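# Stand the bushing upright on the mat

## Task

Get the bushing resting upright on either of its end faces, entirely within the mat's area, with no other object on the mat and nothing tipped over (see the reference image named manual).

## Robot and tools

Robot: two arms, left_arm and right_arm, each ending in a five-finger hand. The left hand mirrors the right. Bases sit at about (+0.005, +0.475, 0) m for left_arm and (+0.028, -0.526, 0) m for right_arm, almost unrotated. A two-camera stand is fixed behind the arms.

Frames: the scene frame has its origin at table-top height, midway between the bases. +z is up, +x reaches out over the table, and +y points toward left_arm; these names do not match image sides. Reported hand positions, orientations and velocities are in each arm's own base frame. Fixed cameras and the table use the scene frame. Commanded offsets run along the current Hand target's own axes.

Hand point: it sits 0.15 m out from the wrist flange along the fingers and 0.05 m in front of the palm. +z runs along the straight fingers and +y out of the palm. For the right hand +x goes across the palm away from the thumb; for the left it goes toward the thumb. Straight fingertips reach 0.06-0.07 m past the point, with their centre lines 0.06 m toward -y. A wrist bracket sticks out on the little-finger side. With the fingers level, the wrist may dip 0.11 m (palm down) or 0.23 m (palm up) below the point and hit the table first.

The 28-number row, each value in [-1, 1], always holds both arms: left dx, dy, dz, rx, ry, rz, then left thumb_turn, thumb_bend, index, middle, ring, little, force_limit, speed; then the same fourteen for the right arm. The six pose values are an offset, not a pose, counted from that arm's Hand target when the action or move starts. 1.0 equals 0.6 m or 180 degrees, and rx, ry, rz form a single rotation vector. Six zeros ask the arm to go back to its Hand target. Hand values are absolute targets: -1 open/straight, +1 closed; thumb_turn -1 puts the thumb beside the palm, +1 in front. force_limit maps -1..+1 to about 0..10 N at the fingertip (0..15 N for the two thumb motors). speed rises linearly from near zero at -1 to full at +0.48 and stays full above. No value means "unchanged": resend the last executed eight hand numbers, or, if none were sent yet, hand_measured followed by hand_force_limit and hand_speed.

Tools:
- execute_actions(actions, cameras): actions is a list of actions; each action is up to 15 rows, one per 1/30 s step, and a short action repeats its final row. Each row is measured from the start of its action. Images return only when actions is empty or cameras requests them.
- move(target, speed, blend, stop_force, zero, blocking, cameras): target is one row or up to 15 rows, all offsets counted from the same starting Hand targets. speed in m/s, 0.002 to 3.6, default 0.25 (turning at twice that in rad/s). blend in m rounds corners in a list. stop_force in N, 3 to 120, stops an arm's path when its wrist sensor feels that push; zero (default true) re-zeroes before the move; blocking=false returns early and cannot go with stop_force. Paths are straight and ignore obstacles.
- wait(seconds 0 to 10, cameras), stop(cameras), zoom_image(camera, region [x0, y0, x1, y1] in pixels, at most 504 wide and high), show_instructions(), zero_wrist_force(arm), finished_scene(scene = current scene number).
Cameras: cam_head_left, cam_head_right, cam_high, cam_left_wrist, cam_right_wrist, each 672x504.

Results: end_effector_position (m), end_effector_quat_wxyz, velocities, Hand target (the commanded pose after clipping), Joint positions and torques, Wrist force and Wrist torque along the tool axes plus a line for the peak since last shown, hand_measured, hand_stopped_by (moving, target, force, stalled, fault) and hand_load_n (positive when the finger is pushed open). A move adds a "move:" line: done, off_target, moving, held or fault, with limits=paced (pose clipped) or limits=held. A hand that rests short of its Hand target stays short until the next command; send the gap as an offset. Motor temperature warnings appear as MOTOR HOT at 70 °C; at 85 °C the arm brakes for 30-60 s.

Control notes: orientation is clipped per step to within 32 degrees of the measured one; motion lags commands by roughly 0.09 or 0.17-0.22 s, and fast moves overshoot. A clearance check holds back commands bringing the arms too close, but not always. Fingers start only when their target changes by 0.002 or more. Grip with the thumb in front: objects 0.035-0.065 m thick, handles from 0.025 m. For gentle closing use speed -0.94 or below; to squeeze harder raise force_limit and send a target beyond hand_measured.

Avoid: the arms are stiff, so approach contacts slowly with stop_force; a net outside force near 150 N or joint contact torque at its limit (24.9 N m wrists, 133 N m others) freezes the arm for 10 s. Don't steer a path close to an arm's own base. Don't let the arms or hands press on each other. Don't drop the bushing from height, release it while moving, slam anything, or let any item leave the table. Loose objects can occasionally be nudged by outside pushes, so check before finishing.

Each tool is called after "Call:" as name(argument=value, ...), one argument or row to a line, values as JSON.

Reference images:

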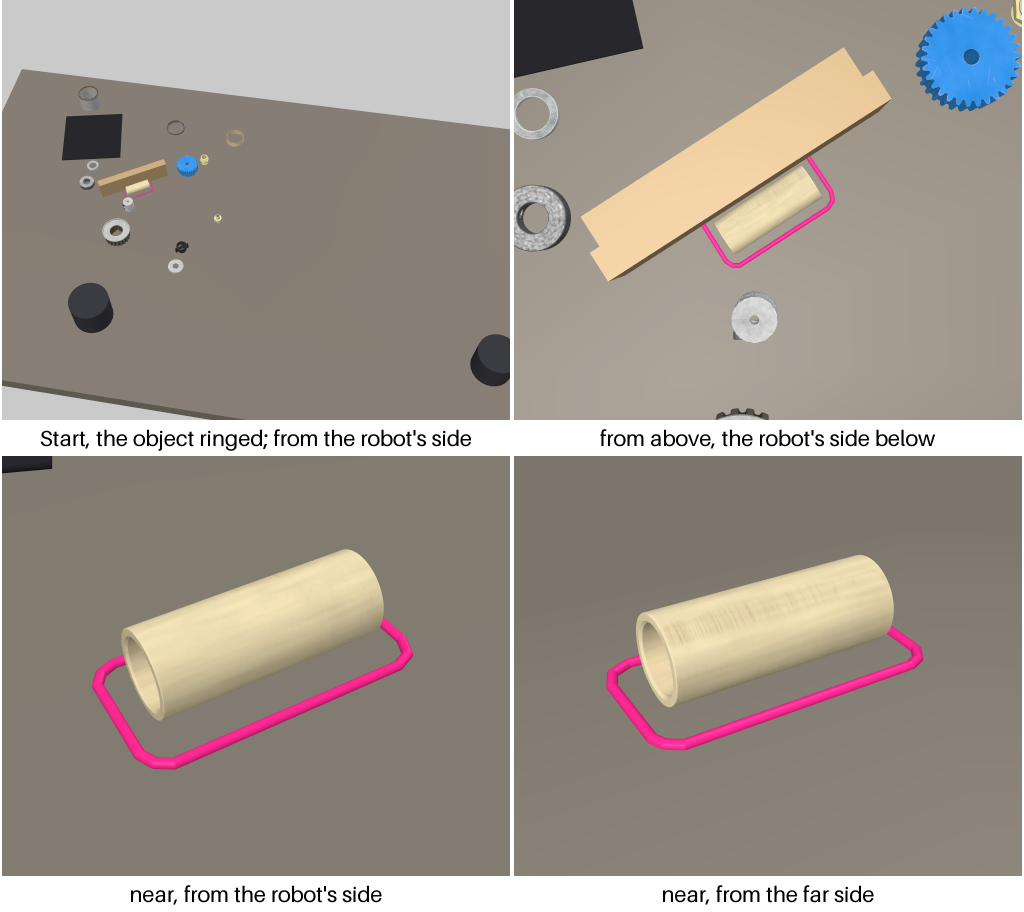

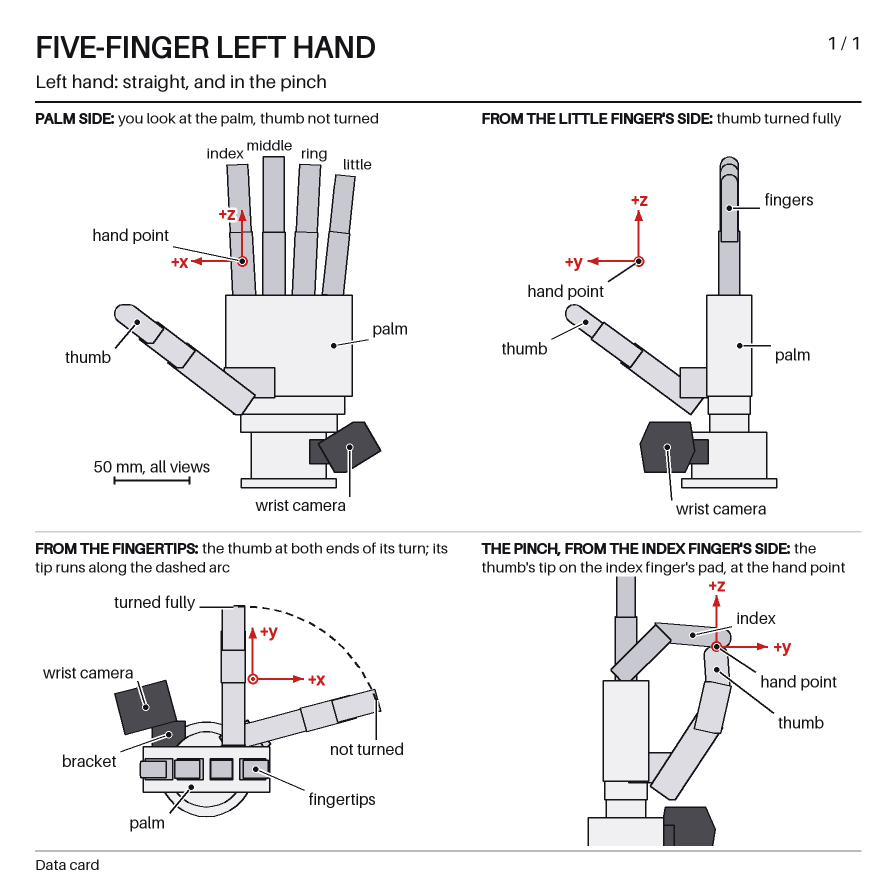

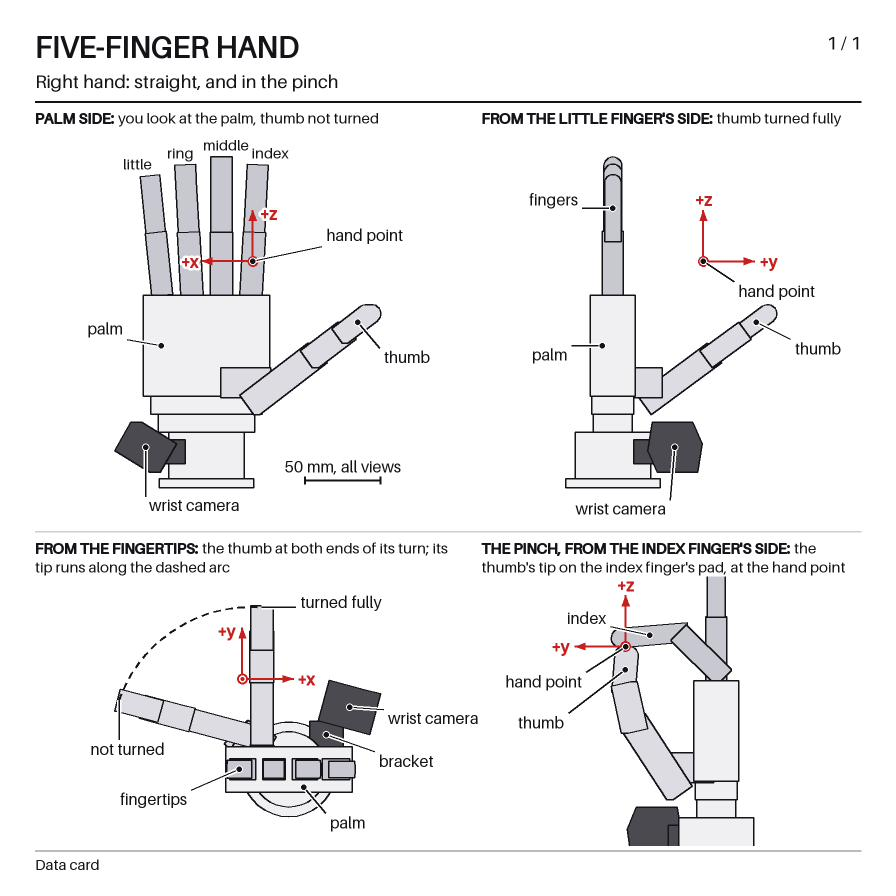

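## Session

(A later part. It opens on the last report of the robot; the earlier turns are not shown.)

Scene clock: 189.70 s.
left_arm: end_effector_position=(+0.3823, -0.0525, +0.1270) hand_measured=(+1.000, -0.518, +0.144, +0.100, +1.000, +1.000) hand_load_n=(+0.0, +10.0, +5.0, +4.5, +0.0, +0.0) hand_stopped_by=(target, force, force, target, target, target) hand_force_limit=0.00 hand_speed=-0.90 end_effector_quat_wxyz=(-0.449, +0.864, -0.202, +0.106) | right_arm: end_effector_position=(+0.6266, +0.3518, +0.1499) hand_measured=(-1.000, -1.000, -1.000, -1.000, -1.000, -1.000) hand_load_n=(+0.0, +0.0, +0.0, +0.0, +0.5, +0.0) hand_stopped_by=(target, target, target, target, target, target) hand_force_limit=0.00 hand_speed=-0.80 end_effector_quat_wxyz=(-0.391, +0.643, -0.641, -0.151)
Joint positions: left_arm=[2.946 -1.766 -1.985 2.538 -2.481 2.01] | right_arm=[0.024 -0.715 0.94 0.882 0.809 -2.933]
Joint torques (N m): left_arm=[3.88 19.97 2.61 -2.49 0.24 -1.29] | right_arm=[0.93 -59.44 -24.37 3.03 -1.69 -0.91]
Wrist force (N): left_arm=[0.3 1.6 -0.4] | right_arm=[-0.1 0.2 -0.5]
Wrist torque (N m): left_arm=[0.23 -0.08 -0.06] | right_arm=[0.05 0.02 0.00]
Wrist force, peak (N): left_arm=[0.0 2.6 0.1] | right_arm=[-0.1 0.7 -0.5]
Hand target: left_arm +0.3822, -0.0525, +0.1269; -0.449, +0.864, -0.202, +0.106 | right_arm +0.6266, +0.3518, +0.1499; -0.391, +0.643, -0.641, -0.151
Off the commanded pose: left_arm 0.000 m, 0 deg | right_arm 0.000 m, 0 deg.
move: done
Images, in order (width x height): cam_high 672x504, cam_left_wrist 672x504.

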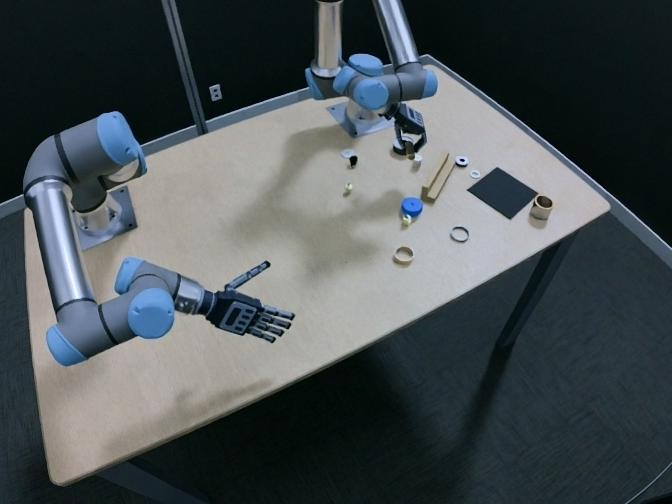

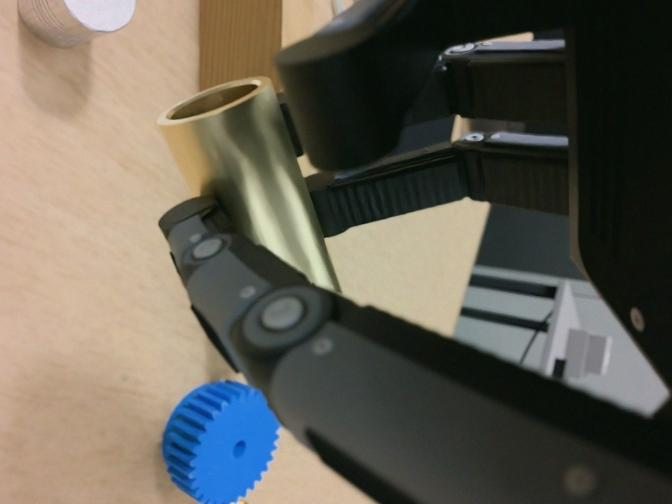

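Call:
move(
  target=[
    [0,-0.0956,-0.067,0,0,0,1,0.1,0.25,0.1,1,1,0.0,-0.9,0,0,0,0,0,0,-1,-1,-1,-1,-1,-1,0,-0.8],
    [0.089,-0.306,0.336,0.2297,-0.0762,0.5095,1,0.1,0.25,0.1,1,1,0.0,-0.9,0,0,0,0,0,0,-1,-1,-1,-1,-1,-1,0,-0.8],
  ],
  cameras=["cam_left_wrist","cam_high","cam_head_right"],
  blend=0.02,
)

Call:
zoom_image(
  camera="cam_high",
  region=[420, 90, 580, 230],
)

Scene clock: 199.90 s.
left_arm: end_effector_position=(+0.5499, +0.1662, +0.1613) hand_measured=(+1.000, -0.518, +0.144, +0.100, +1.000, +1.000) hand_load_n=(+0.5, +10.0, +5.0, +4.5, +0.0, +0.0) hand_stopped_by=(target, force, force, target, target, target) hand_force_limit=0.00 hand_speed=-0.90 end_effector_quat_wxyz=(+0.652, -0.275, +0.652, +0.274) | right_arm: end_effector_position=(+0.6266, +0.3518, +0.1499) hand_measured=(-1.000, -1.000, -1.000, -1.000, -1.000, -1.000) hand_load_n=(+0.0, +0.0, -0.5, +0.0, +0.0, +0.0) hand_stopped_by=(target, target, target, target, target, target) hand_force_limit=0.00 hand_speed=-0.80 end_effector_quat_wxyz=(-0.391, +0.643, -0.641, -0.151)
Joint positions: left_arm=[3.333 -1.864 -2.063 3.926 -2.176 4.711] | right_arm=[0.024 -0.715 0.94 0.882 0.809 -2.933]
Joint torques (N m): left_arm=[-6.76 33.26 24.89 1.38 1.23 1.15] | right_arm=[-0.39 -59.15 -23.83 2.93 -1.58 -0.98]
Wrist force (N): left_arm=[1.3 -0.6 -2.1] | right_arm=[-0.1 0.2 -0.5]
Wrist torque (N m): left_arm=[0.18 0.08 0.13] | right_arm=[0.05 0.01 0.01]
Wrist force, peak (N): left_arm=[-0.1 4.4 0.7] | right_arm=[-0.4 0.6 -0.5]
Hand target: left_arm +0.5501, +0.1662, +0.1615; +0.652, -0.275, +0.652, +0.274 | right_arm +0.6266, +0.3518, +0.1499; -0.391, +0.643, -0.641, -0.151
Off the commanded pose: left_arm 0.000 m, 0 deg | right_arm 0.000 m, 0 deg.
move: done
Images, in order (width x height): cam_head_right 672x504, cam_high 672x504, cam_left_wrist 672x504.

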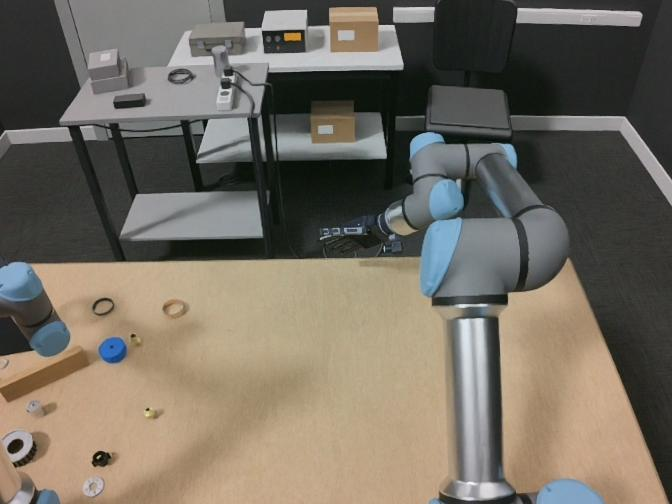

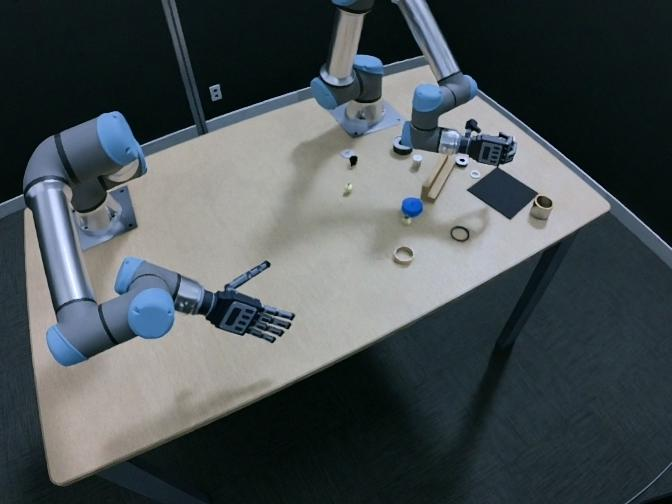

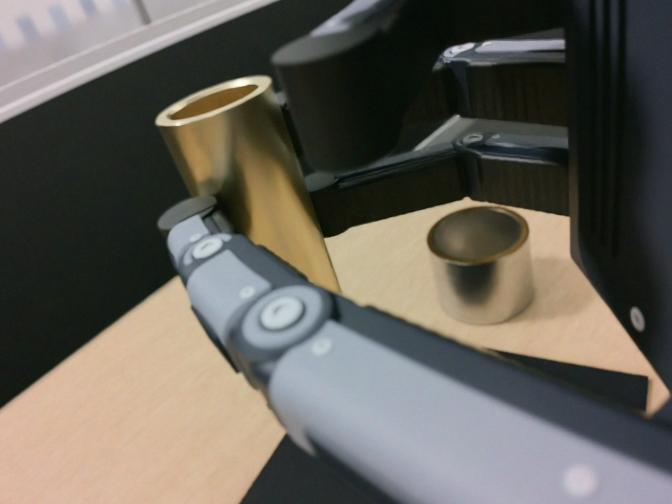

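Scaled by 3.150 from the camera's 672x504 image, which has a finer 960x720 frame.

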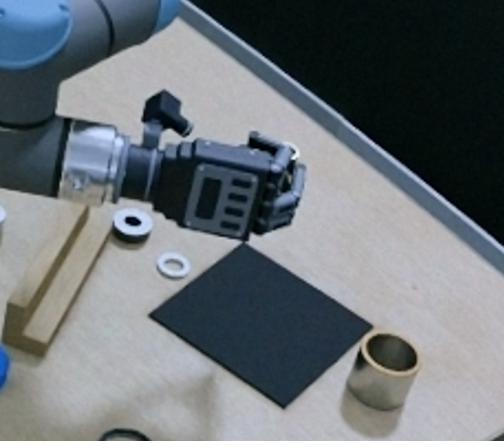

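Call:
move(
  target=[0,0,0,0.548,0,0,1,0.1,0.25,0.1,1,1,0.0,-0.9,0,0,0,0,0,0,-1,-1,-1,-1,-1,-1,0,-0.8],
  cameras=["cam_left_wrist","cam_high","cam_head_right"],
)

Call:
zoom_image(
  camera="cam_high",
  region=[420, 70, 580, 230],
)

Scene clock: 217.33 s.
left_arm: end_effector_position=(+0.5501, +0.1661, +0.1615) hand_measured=(+1.000, -0.518, +0.144, +0.100, +1.000, +1.000) hand_load_n=(+0.5, +9.5, +4.5, +4.5, +0.0, +0.0) hand_stopped_by=(target, force, force, target, target, target) hand_force_limit=0.00 hand_speed=-0.90 end_effector_quat_wxyz=(+0.633, +0.315, +0.633, -0.316) | right_arm: end_effector_position=(+0.6266, +0.3518, +0.1499) hand_measured=(-1.000, -1.000, -1.000, -1.000, -1.000, -1.000) hand_load_n=(+0.0, +0.0, +0.0, +0.0, +0.0, +0.0) hand_stopped_by=(target, target, target, target, target, target) hand_force_limit=0.00 hand_speed=-0.80 end_effector_quat_wxyz=(-0.391, +0.643, -0.641, -0.151)
Joint positions: left_arm=[4.175 -1.982 -1.885 3.865 0.388 4.714] | right_arm=[0.024 -0.715 0.94 0.882 0.809 -2.933]
Joint torques (N m): left_arm=[8.9 27.91 14.96 0.17 1.65 -1.32] | right_arm=[0.77 -59.72 -23.08 3.24 -1.8 -0.99]
Wrist force (N): left_arm=[1.8 -0.9 -1.3] | right_arm=[0.1 0.1 -0.4]
Wrist torque (N m): left_arm=[0.14 0.03 0.13] | right_arm=[0.04 -0.02 0.01]
Wrist force, peak (N): left_arm=[2.1 -1.0 -2.3] | right_arm=[0.4 0.7 -0.2]
Hand target: left_arm +0.5501, +0.1662, +0.1615; +0.633, +0.315, +0.633, -0.316 | right_arm +0.6266, +0.3518, +0.1499; -0.391, +0.643, -0.641, -0.151
Off the commanded pose: left_arm 0.000 m, 0 deg | right_arm 0.000 m, 0 deg.
move: done
Images, in order (width x height): cam_head_right 672x504, cam_high 672x504, cam_left_wrist 672x504.

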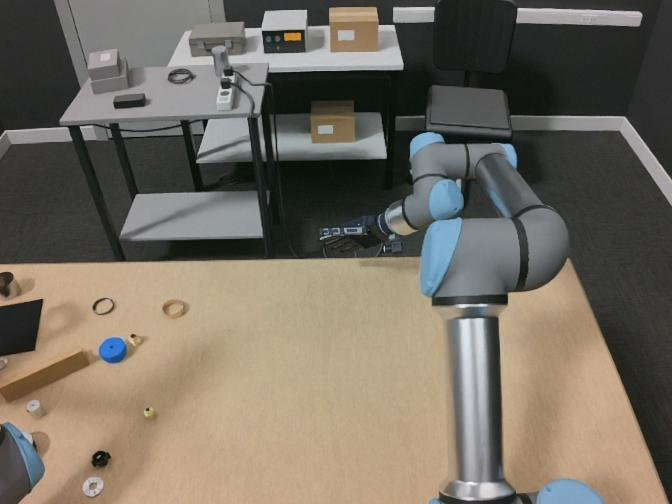

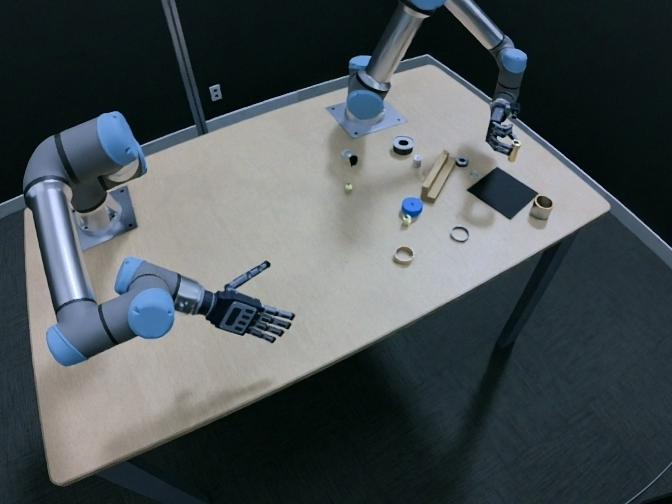

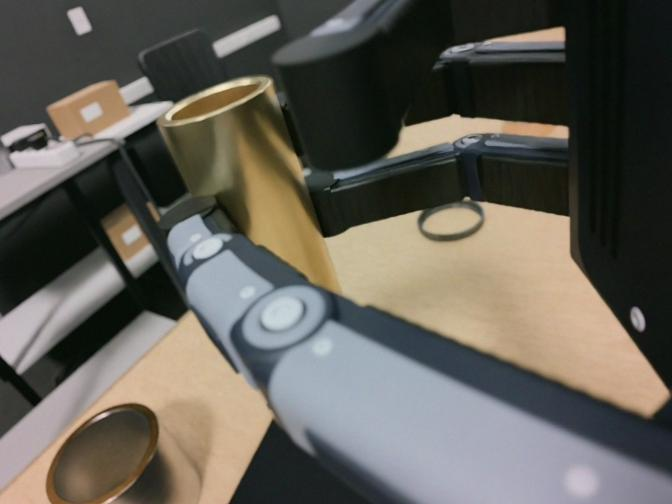

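Scaled by 3.150 from the camera's 672x504 image, which has a finer 960x720 frame.

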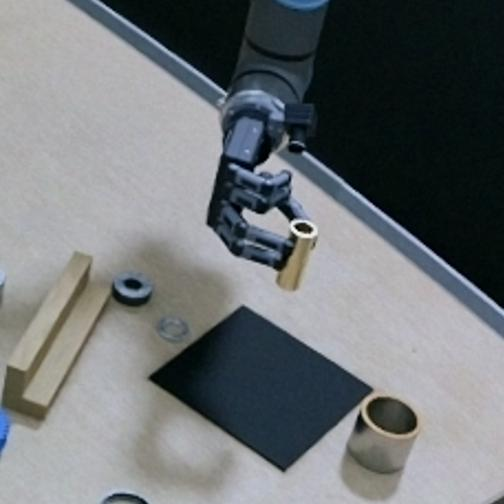

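Call:
move(
  target=[0.175,0,0,0,0,0,1,0.1,0.25,0.1,1,1,0.0,-0.9,0,0,0,0,0,0,-1,-1,-1,-1,-1,-1,0,-0.8],
  cameras=["cam_high"],
  speed=0.12,
  stop_force=15,
)

Call:
zoom_image(
  camera="cam_high",
  region=[440, 90, 580, 230],
)

Scene clock: 220.63 s.
left_arm: end_effector_position=(+0.5501, +0.1661, +0.0565) hand_measured=(+1.000, -0.518, +0.144, +0.100, +1.000, +1.000) hand_load_n=(+0.5, +10.0, +4.5, +4.5, +0.0, +0.0) hand_stopped_by=(target, force, force, target, target, target) hand_force_limit=0.00 hand_speed=-0.90 end_effector_quat_wxyz=(+0.633, +0.315, +0.633, -0.316) | right_arm: end_effector_position=(+0.6266, +0.3518, +0.1499) hand_measured=(-1.000, -1.000, -1.000, -1.000, -1.000, -1.000) hand_load_n=(+0.0, +0.0, +0.0, +0.0, +0.0, +0.0) hand_stopped_by=(target, target, target, target, target, target) hand_force_limit=0.00 hand_speed=-0.80 end_effector_quat_wxyz=(-0.391, +0.643, -0.641, -0.151)
Joint positions: left_arm=[4.175 -2.179 -1.936 4.113 0.388 4.714] | right_arm=[0.024 -0.715 0.94 0.882 0.809 -2.933]
Joint torques (N m): left_arm=[-11.31 26.89 21.27 0.4 -0.63 0.81] | right_arm=[-0.34 -60.49 -24.37 3.06 -2.09 -0.93]
Wrist force (N): left_arm=[1.7 -1.6 -1.5] | right_arm=[-0.2 0.4 -0.5]
Wrist torque (N m): left_arm=[0.01 0.05 0.20] | right_arm=[0.08 0.02 0.01]
Wrist force, peak (N): left_arm=[3.2 -1.4 -1.6] | right_arm=[-0.4 0.7 -0.3]
Hand target: left_arm +0.5501, +0.1661, +0.0565; +0.633, +0.315, +0.633, -0.316 | right_arm +0.6266, +0.3518, +0.1499; -0.391, +0.643, -0.641, -0.151
Off the commanded pose: left_arm 0.000 m, 0 deg | right_arm 0.000 m, 0 deg.
move: done
Images, in order (width x height): cam_high 672x504.

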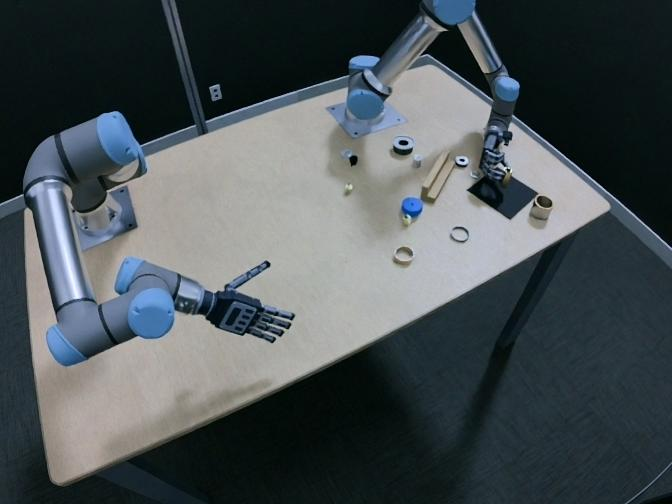

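Scaled by 3.600 from the camera's 672x504 image, which has a finer 960x720 frame.

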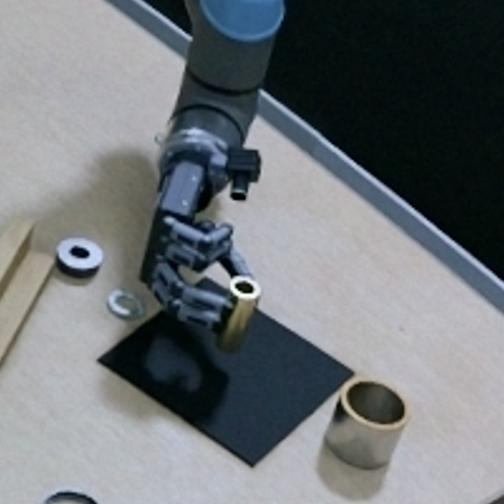

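Call:
move(
  target=[0.065,0,0,0,0,0,1,0.1,0.25,0.1,1,1,0.0,-0.9,0,0,0,0,0,0,-1,-1,-1,-1,-1,-1,0,-0.8],
  cameras=["cam_high","cam_left_wrist"],
  speed=0.012,
  stop_force=4,
)

Call:
zoom_image(
  camera="cam_high",
  region=[460, 110, 560, 210],
)

Scene clock: 226.23 s.
left_arm: end_effector_position=(+0.5501, +0.1660, +0.0332) hand_measured=(+1.000, -0.518, +0.144, +0.100, +1.000, +1.000) hand_load_n=(-0.5, +10.0, +4.5, +4.5, +0.0, +0.0) hand_stopped_by=(target, force, force, target, target, target) hand_force_limit=0.00 hand_speed=-0.90 end_effector_quat_wxyz=(+0.633, +0.315, +0.633, -0.316) | right_arm: end_effector_position=(+0.6266, +0.3518, +0.1499) hand_measured=(-1.000, -1.000, -1.000, -1.000, -1.000, -1.000) hand_load_n=(+0.0, +0.0, +0.0, +0.0, +0.0, +0.0) hand_stopped_by=(target, target, target, target, target, target) hand_force_limit=0.00 hand_speed=-0.80 end_effector_quat_wxyz=(-0.391, +0.643, -0.641, -0.151)
Joint positions: left_arm=[4.175 -2.229 -1.938 4.164 0.388 4.714] | right_arm=[0.024 -0.715 0.94 0.882 0.809 -2.933]
Joint torques (N m): left_arm=[-9.27 41.74 1 -0.6 -1.02 -0.07] | right_arm=[-0.35 -59.51 -24.39 3.25 -1.92 -1.06]
Wrist force (N): left_arm=[-1.3 -1.7 -1.6] | right_arm=[-0.3 0.3 -0.2]
Wrist torque (N m): left_arm=[0.05 0.10 0.21] | right_arm=[0.04 0.03 -0.01]
Wrist force, peak (N): left_arm=[-4.2 -2.0 -1.3] | right_arm=[-0.3 0.2 -0.8]
Hand target: left_arm +0.5501, +0.1661, +0.0332; +0.633, +0.315, +0.633, -0.316 (not the last commanded pose) | right_arm +0.6266, +0.3518, +0.1499; -0.391, +0.643, -0.641, -0.151
Off the commanded pose: left_arm 0.016 m, 0 deg | right_arm 0.000 m, 0 deg.
move: contact (left_arm)
Images, in order (width x height): cam_high 672x504, cam_left_wrist 672x504.

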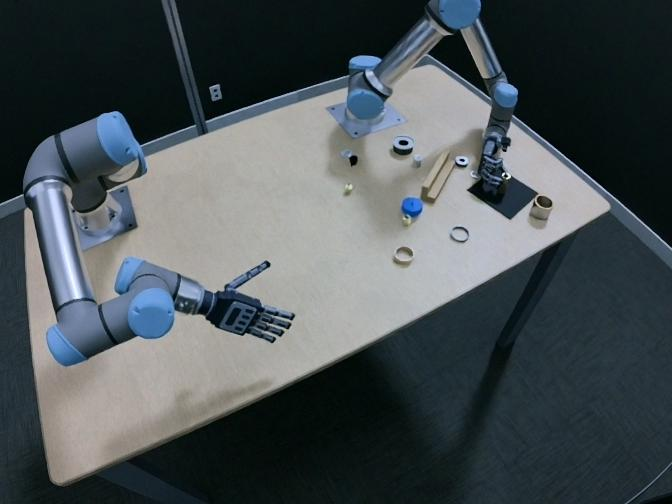

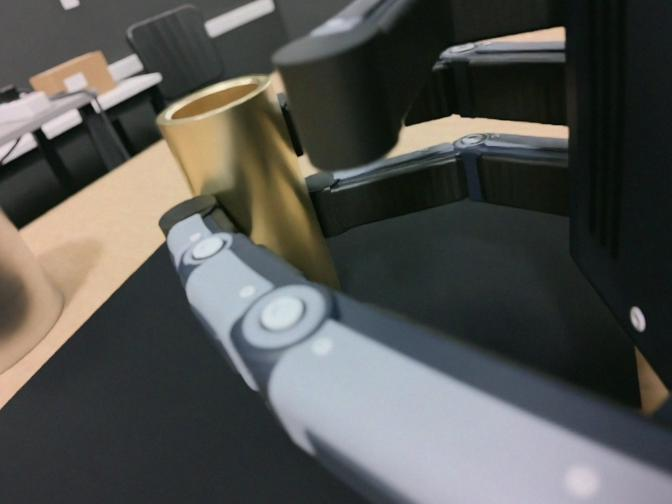

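Scaled by 5.040 from the camera's 672x504 image, which has a finer 960x720 frame.

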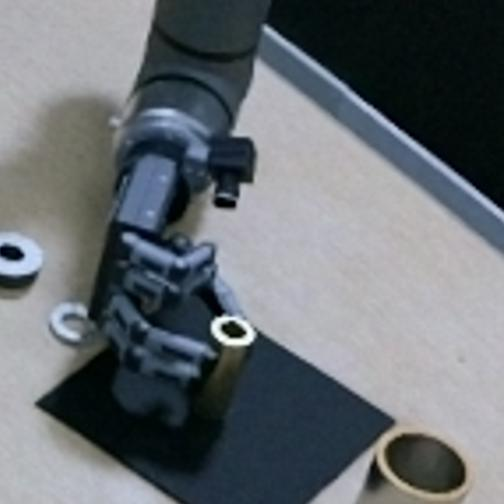

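Call:
move(
  target=[0.002,0,0,0,0,0,1,-0.58,0.144,0.1,1,1,0.0,-0.9,0,0,0,0,0,0,-1,-1,-1,-1,-1,-1,0,-0.8],
  cameras=[],
  speed=0.01,
)

Call:
move(
  target=[0,0,0,0,0,0,1,-1,0.0,0.0,1,1,0.0,-0.8,0,0,0,0,0,0,-1,-1,-1,-1,-1,-1,0,-0.8],
  cameras=["cam_high","cam_left_wrist"],
)

Call:
zoom_image(
  camera="cam_high",
  region=[460, 110, 560, 210],
)

Scene clock: 229.33 s.
left_arm: end_effector_position=(+0.5501, +0.1660, +0.0320) hand_measured=(+1.000, -0.580, +0.144, +0.100, +1.000, +1.000) hand_load_n=(+0.5, +0.0, +0.5, +0.0, +0.0, +0.0) hand_stopped_by=(target, target, target, target, target, target) hand_force_limit=0.00 hand_speed=-0.90 end_effector_quat_wxyz=(+0.633, +0.315, +0.633, -0.316) | right_arm: end_effector_position=(+0.6266, +0.3518, +0.1499) hand_measured=(-1.000, -1.000, -1.000, -1.000, -1.000, -1.000) hand_load_n=(+0.0, +0.0, +0.0, +0.0, +0.0, +0.0) hand_stopped_by=(target, target, target, target, target, target) hand_force_limit=0.00 hand_speed=-0.80 end_effector_quat_wxyz=(-0.391, +0.643, -0.641, -0.151)
Joint positions: left_arm=[4.175 -2.231 -1.938 4.167 0.388 4.714] | right_arm=[0.024 -0.715 0.94 0.882 0.809 -2.933]
Joint torques (N m): left_arm=[-3.92 30.18 12.38 0.04 -1.22 0.17] | right_arm=[1.01 -59.65 -24.27 3.31 -2.05 -1]
Wrist force (N): left_arm=[0.5 -1.2 -1.5] | right_arm=[0.1 0.2 -0.6]
Wrist torque (N m): left_arm=[0.10 0.06 0.20] | right_arm=[0.06 -0.01 0.03]
Wrist force, peak (N): left_arm=[-2.7 -2.3 -1.0] | right_arm=[0.2 0.7 -0.4]
Hand target: left_arm +0.5501, +0.1660, +0.0320; +0.633, +0.315, +0.633, -0.316 | right_arm +0.6266, +0.3518, +0.1499; -0.391, +0.643, -0.641, -0.151
Off the commanded pose: left_arm 0.000 m, 0 deg | right_arm 0.000 m, 0 deg.
move: done
No camera images: "cameras" was empty.

Scene clock: 231.07 s.
left_arm: end_effector_position=(+0.5501, +0.1660, +0.0320) hand_measured=(+1.000, -1.000, +0.000, +0.000, +1.000, +1.000) hand_load_n=(+0.5, +0.0, -0.5, +0.0, +0.0, +0.0) hand_stopped_by=(target, target, target, target, target, target) hand_force_limit=0.00 hand_speed=-0.80 end_effector_quat_wxyz=(+0.633, +0.315, +0.633, -0.316) | right_arm: end_effector_position=(+0.6266, +0.3518, +0.1499) hand_measured=(-1.000, -1.000, -1.000, -1.000, -1.000, -1.000) hand_load_n=(+0.0, +0.0, +0.0, +0.0, +0.0, +0.0) hand_stopped_by=(target, target, target, target, target, target) hand_force_limit=0.00 hand_speed=-0.80 end_effector_quat_wxyz=(-0.391, +0.643, -0.641, -0.151)
Joint positions: left_arm=[4.175 -2.231 -1.938 4.167 0.388 4.714] | right_arm=[0.024 -0.715 0.94 0.882 0.809 -2.933]
Joint torques (N m): left_arm=[-3.23 42.06 16.16 -1.76 -1.29 0.05] | right_arm=[0.91 -60.4 -24.87 3.35 -1.96 -1.17]
Wrist force (N): left_arm=[0.5 -1.2 -1.5] | right_arm=[-0.1 0.5 -0.1]
Wrist torque (N m): left_arm=[0.06 0.09 0.19] | right_arm=[0.07 0.02 0.01]
Wrist force, peak (N): left_arm=[0.7 -1.5 -1.8] | right_arm=[-0.1 0.6 -0.6]
Hand target: left_arm +0.5501, +0.1660, +0.0320; +0.633, +0.315, +0.633, -0.316 | right_arm +0.6266, +0.3518, +0.1499; -0.391, +0.643, -0.641, -0.151
Off the commanded pose: left_arm 0.000 m, 0 deg | right_arm 0.000 m, 0 deg.
move: done
Images, in order (width x height): cam_high 672x504, cam_left_wrist 672x504.

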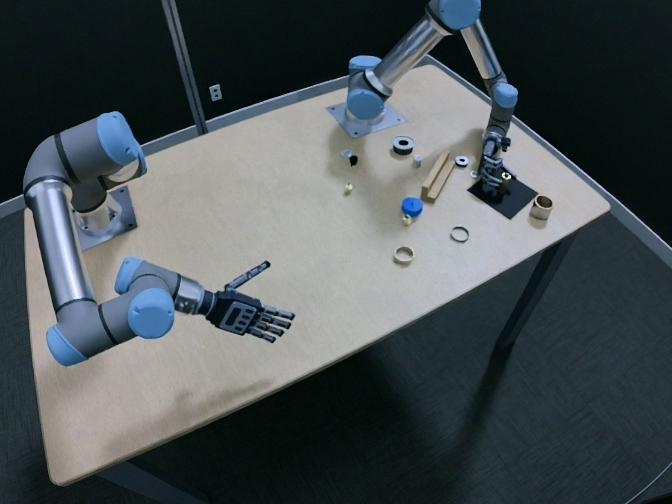

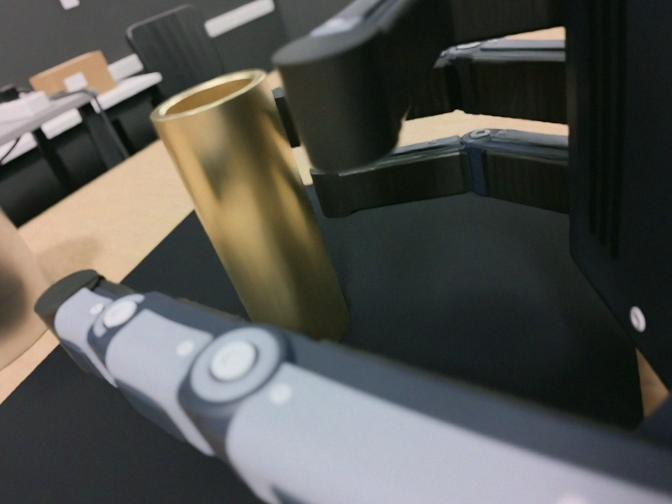

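Scaled by 5.040 from the camera's 672x504 image, which has a finer 960x720 frame.

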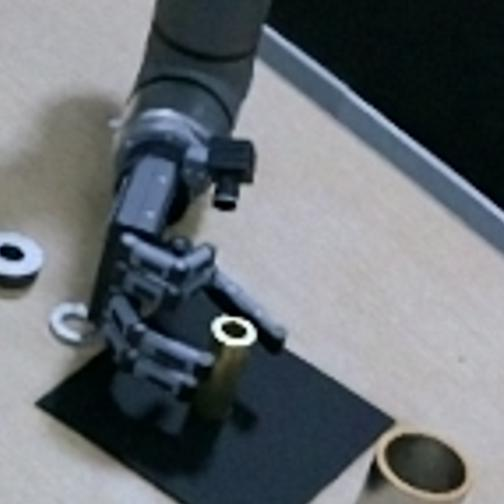

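Call:
move(
  target=[
    [0,0,0,0,0,0,1,-1,-1,-1,1,1,0.0,-0.2,0,0,0,0,0,0,-1,-1,-1,-1,-1,-1,0,-0.8],
    [0,0,-0.25,0,0,0,1,-1,-1,-1,1,1,0.0,-0.2,0,0,0,0,0,0,-1,-1,-1,-1,-1,-1,0,-0.8],
    [-0.25,0,-0.3,0,0,0,1,-1,-1,-1,1,1,0.0,-0.2,0,0,0,0,0,0,-1,-1,-1,-1,-1,-1,0,-0.8],
  ],
  speed=0.12,
  cameras=["cam_high"],
)

Call:
zoom_image(
  camera="cam_high",
  region=[440, 90, 580, 230],
)

Scene clock: 240.40 s.
left_arm: end_effector_position=(+0.4417, +0.3101, +0.1818) hand_measured=(+1.000, -1.000, -1.000, -1.000, +1.000, +1.000) hand_load_n=(+0.0, +0.0, +0.0, +0.0, +0.0, +0.0) hand_stopped_by=(target, target, target, target, target, target) hand_force_limit=0.00 hand_speed=-0.20 end_effector_quat_wxyz=(+0.633, +0.315, +0.633, -0.316) | right_arm: end_effector_position=(+0.6266, +0.3518, +0.1499) hand_measured=(-1.000, -1.000, -1.000, -1.000, -1.000, -1.000) hand_load_n=(+0.0, +0.0, +0.0, +0.0, +0.0, +0.0) hand_stopped_by=(target, target, target, target, target, target) hand_force_limit=0.00 hand_speed=-0.80 end_effector_quat_wxyz=(-0.391, +0.643, -0.641, -0.151)
Joint positions: left_arm=[4.492 -2.05 -1.71 3.759 0.704 4.713] | right_arm=[0.024 -0.715 0.94 0.882 0.809 -2.933]
Joint torques (N m): left_arm=[-11.43 34.89 3.41 -1.94 -1.58 0.88] | right_arm=[0.6 -59.84 -24.59 3.39 -2.01 -0.99]
Wrist force (N): left_arm=[0.8 -0.7 -1.4] | right_arm=[0.1 0.4 -0.5]
Wrist torque (N m): left_arm=[0.14 0.00 0.20] | right_arm=[0.09 -0.02 0.02]
Wrist force, peak (N): left_arm=[0.5 -0.9 -2.9] | right_arm=[-0.2 0.8 -0.5]
Hand target: left_arm +0.4417, +0.3100, +0.1819; +0.633, +0.315, +0.633, -0.316 | right_arm +0.6266, +0.3518, +0.1499; -0.391, +0.643, -0.641, -0.151
Off the commanded pose: left_arm 0.000 m, 0 deg | right_arm 0.000 m, 0 deg.
move: done
Images, in order (width x height): cam_high 672x504.

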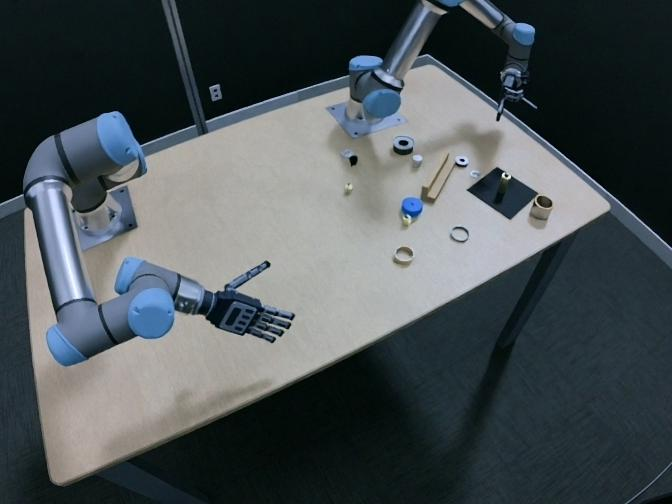

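Scaled by 3.600 from the camera's 672x504 image, which has a finer 960x720 frame.

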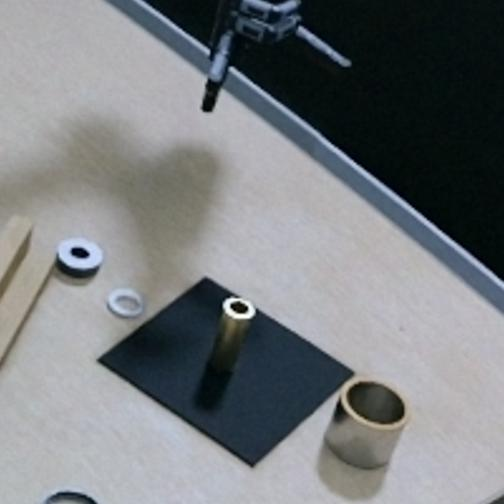

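Call:
finished_scene(
  scene=1,
)

The scene is finished: the task was done.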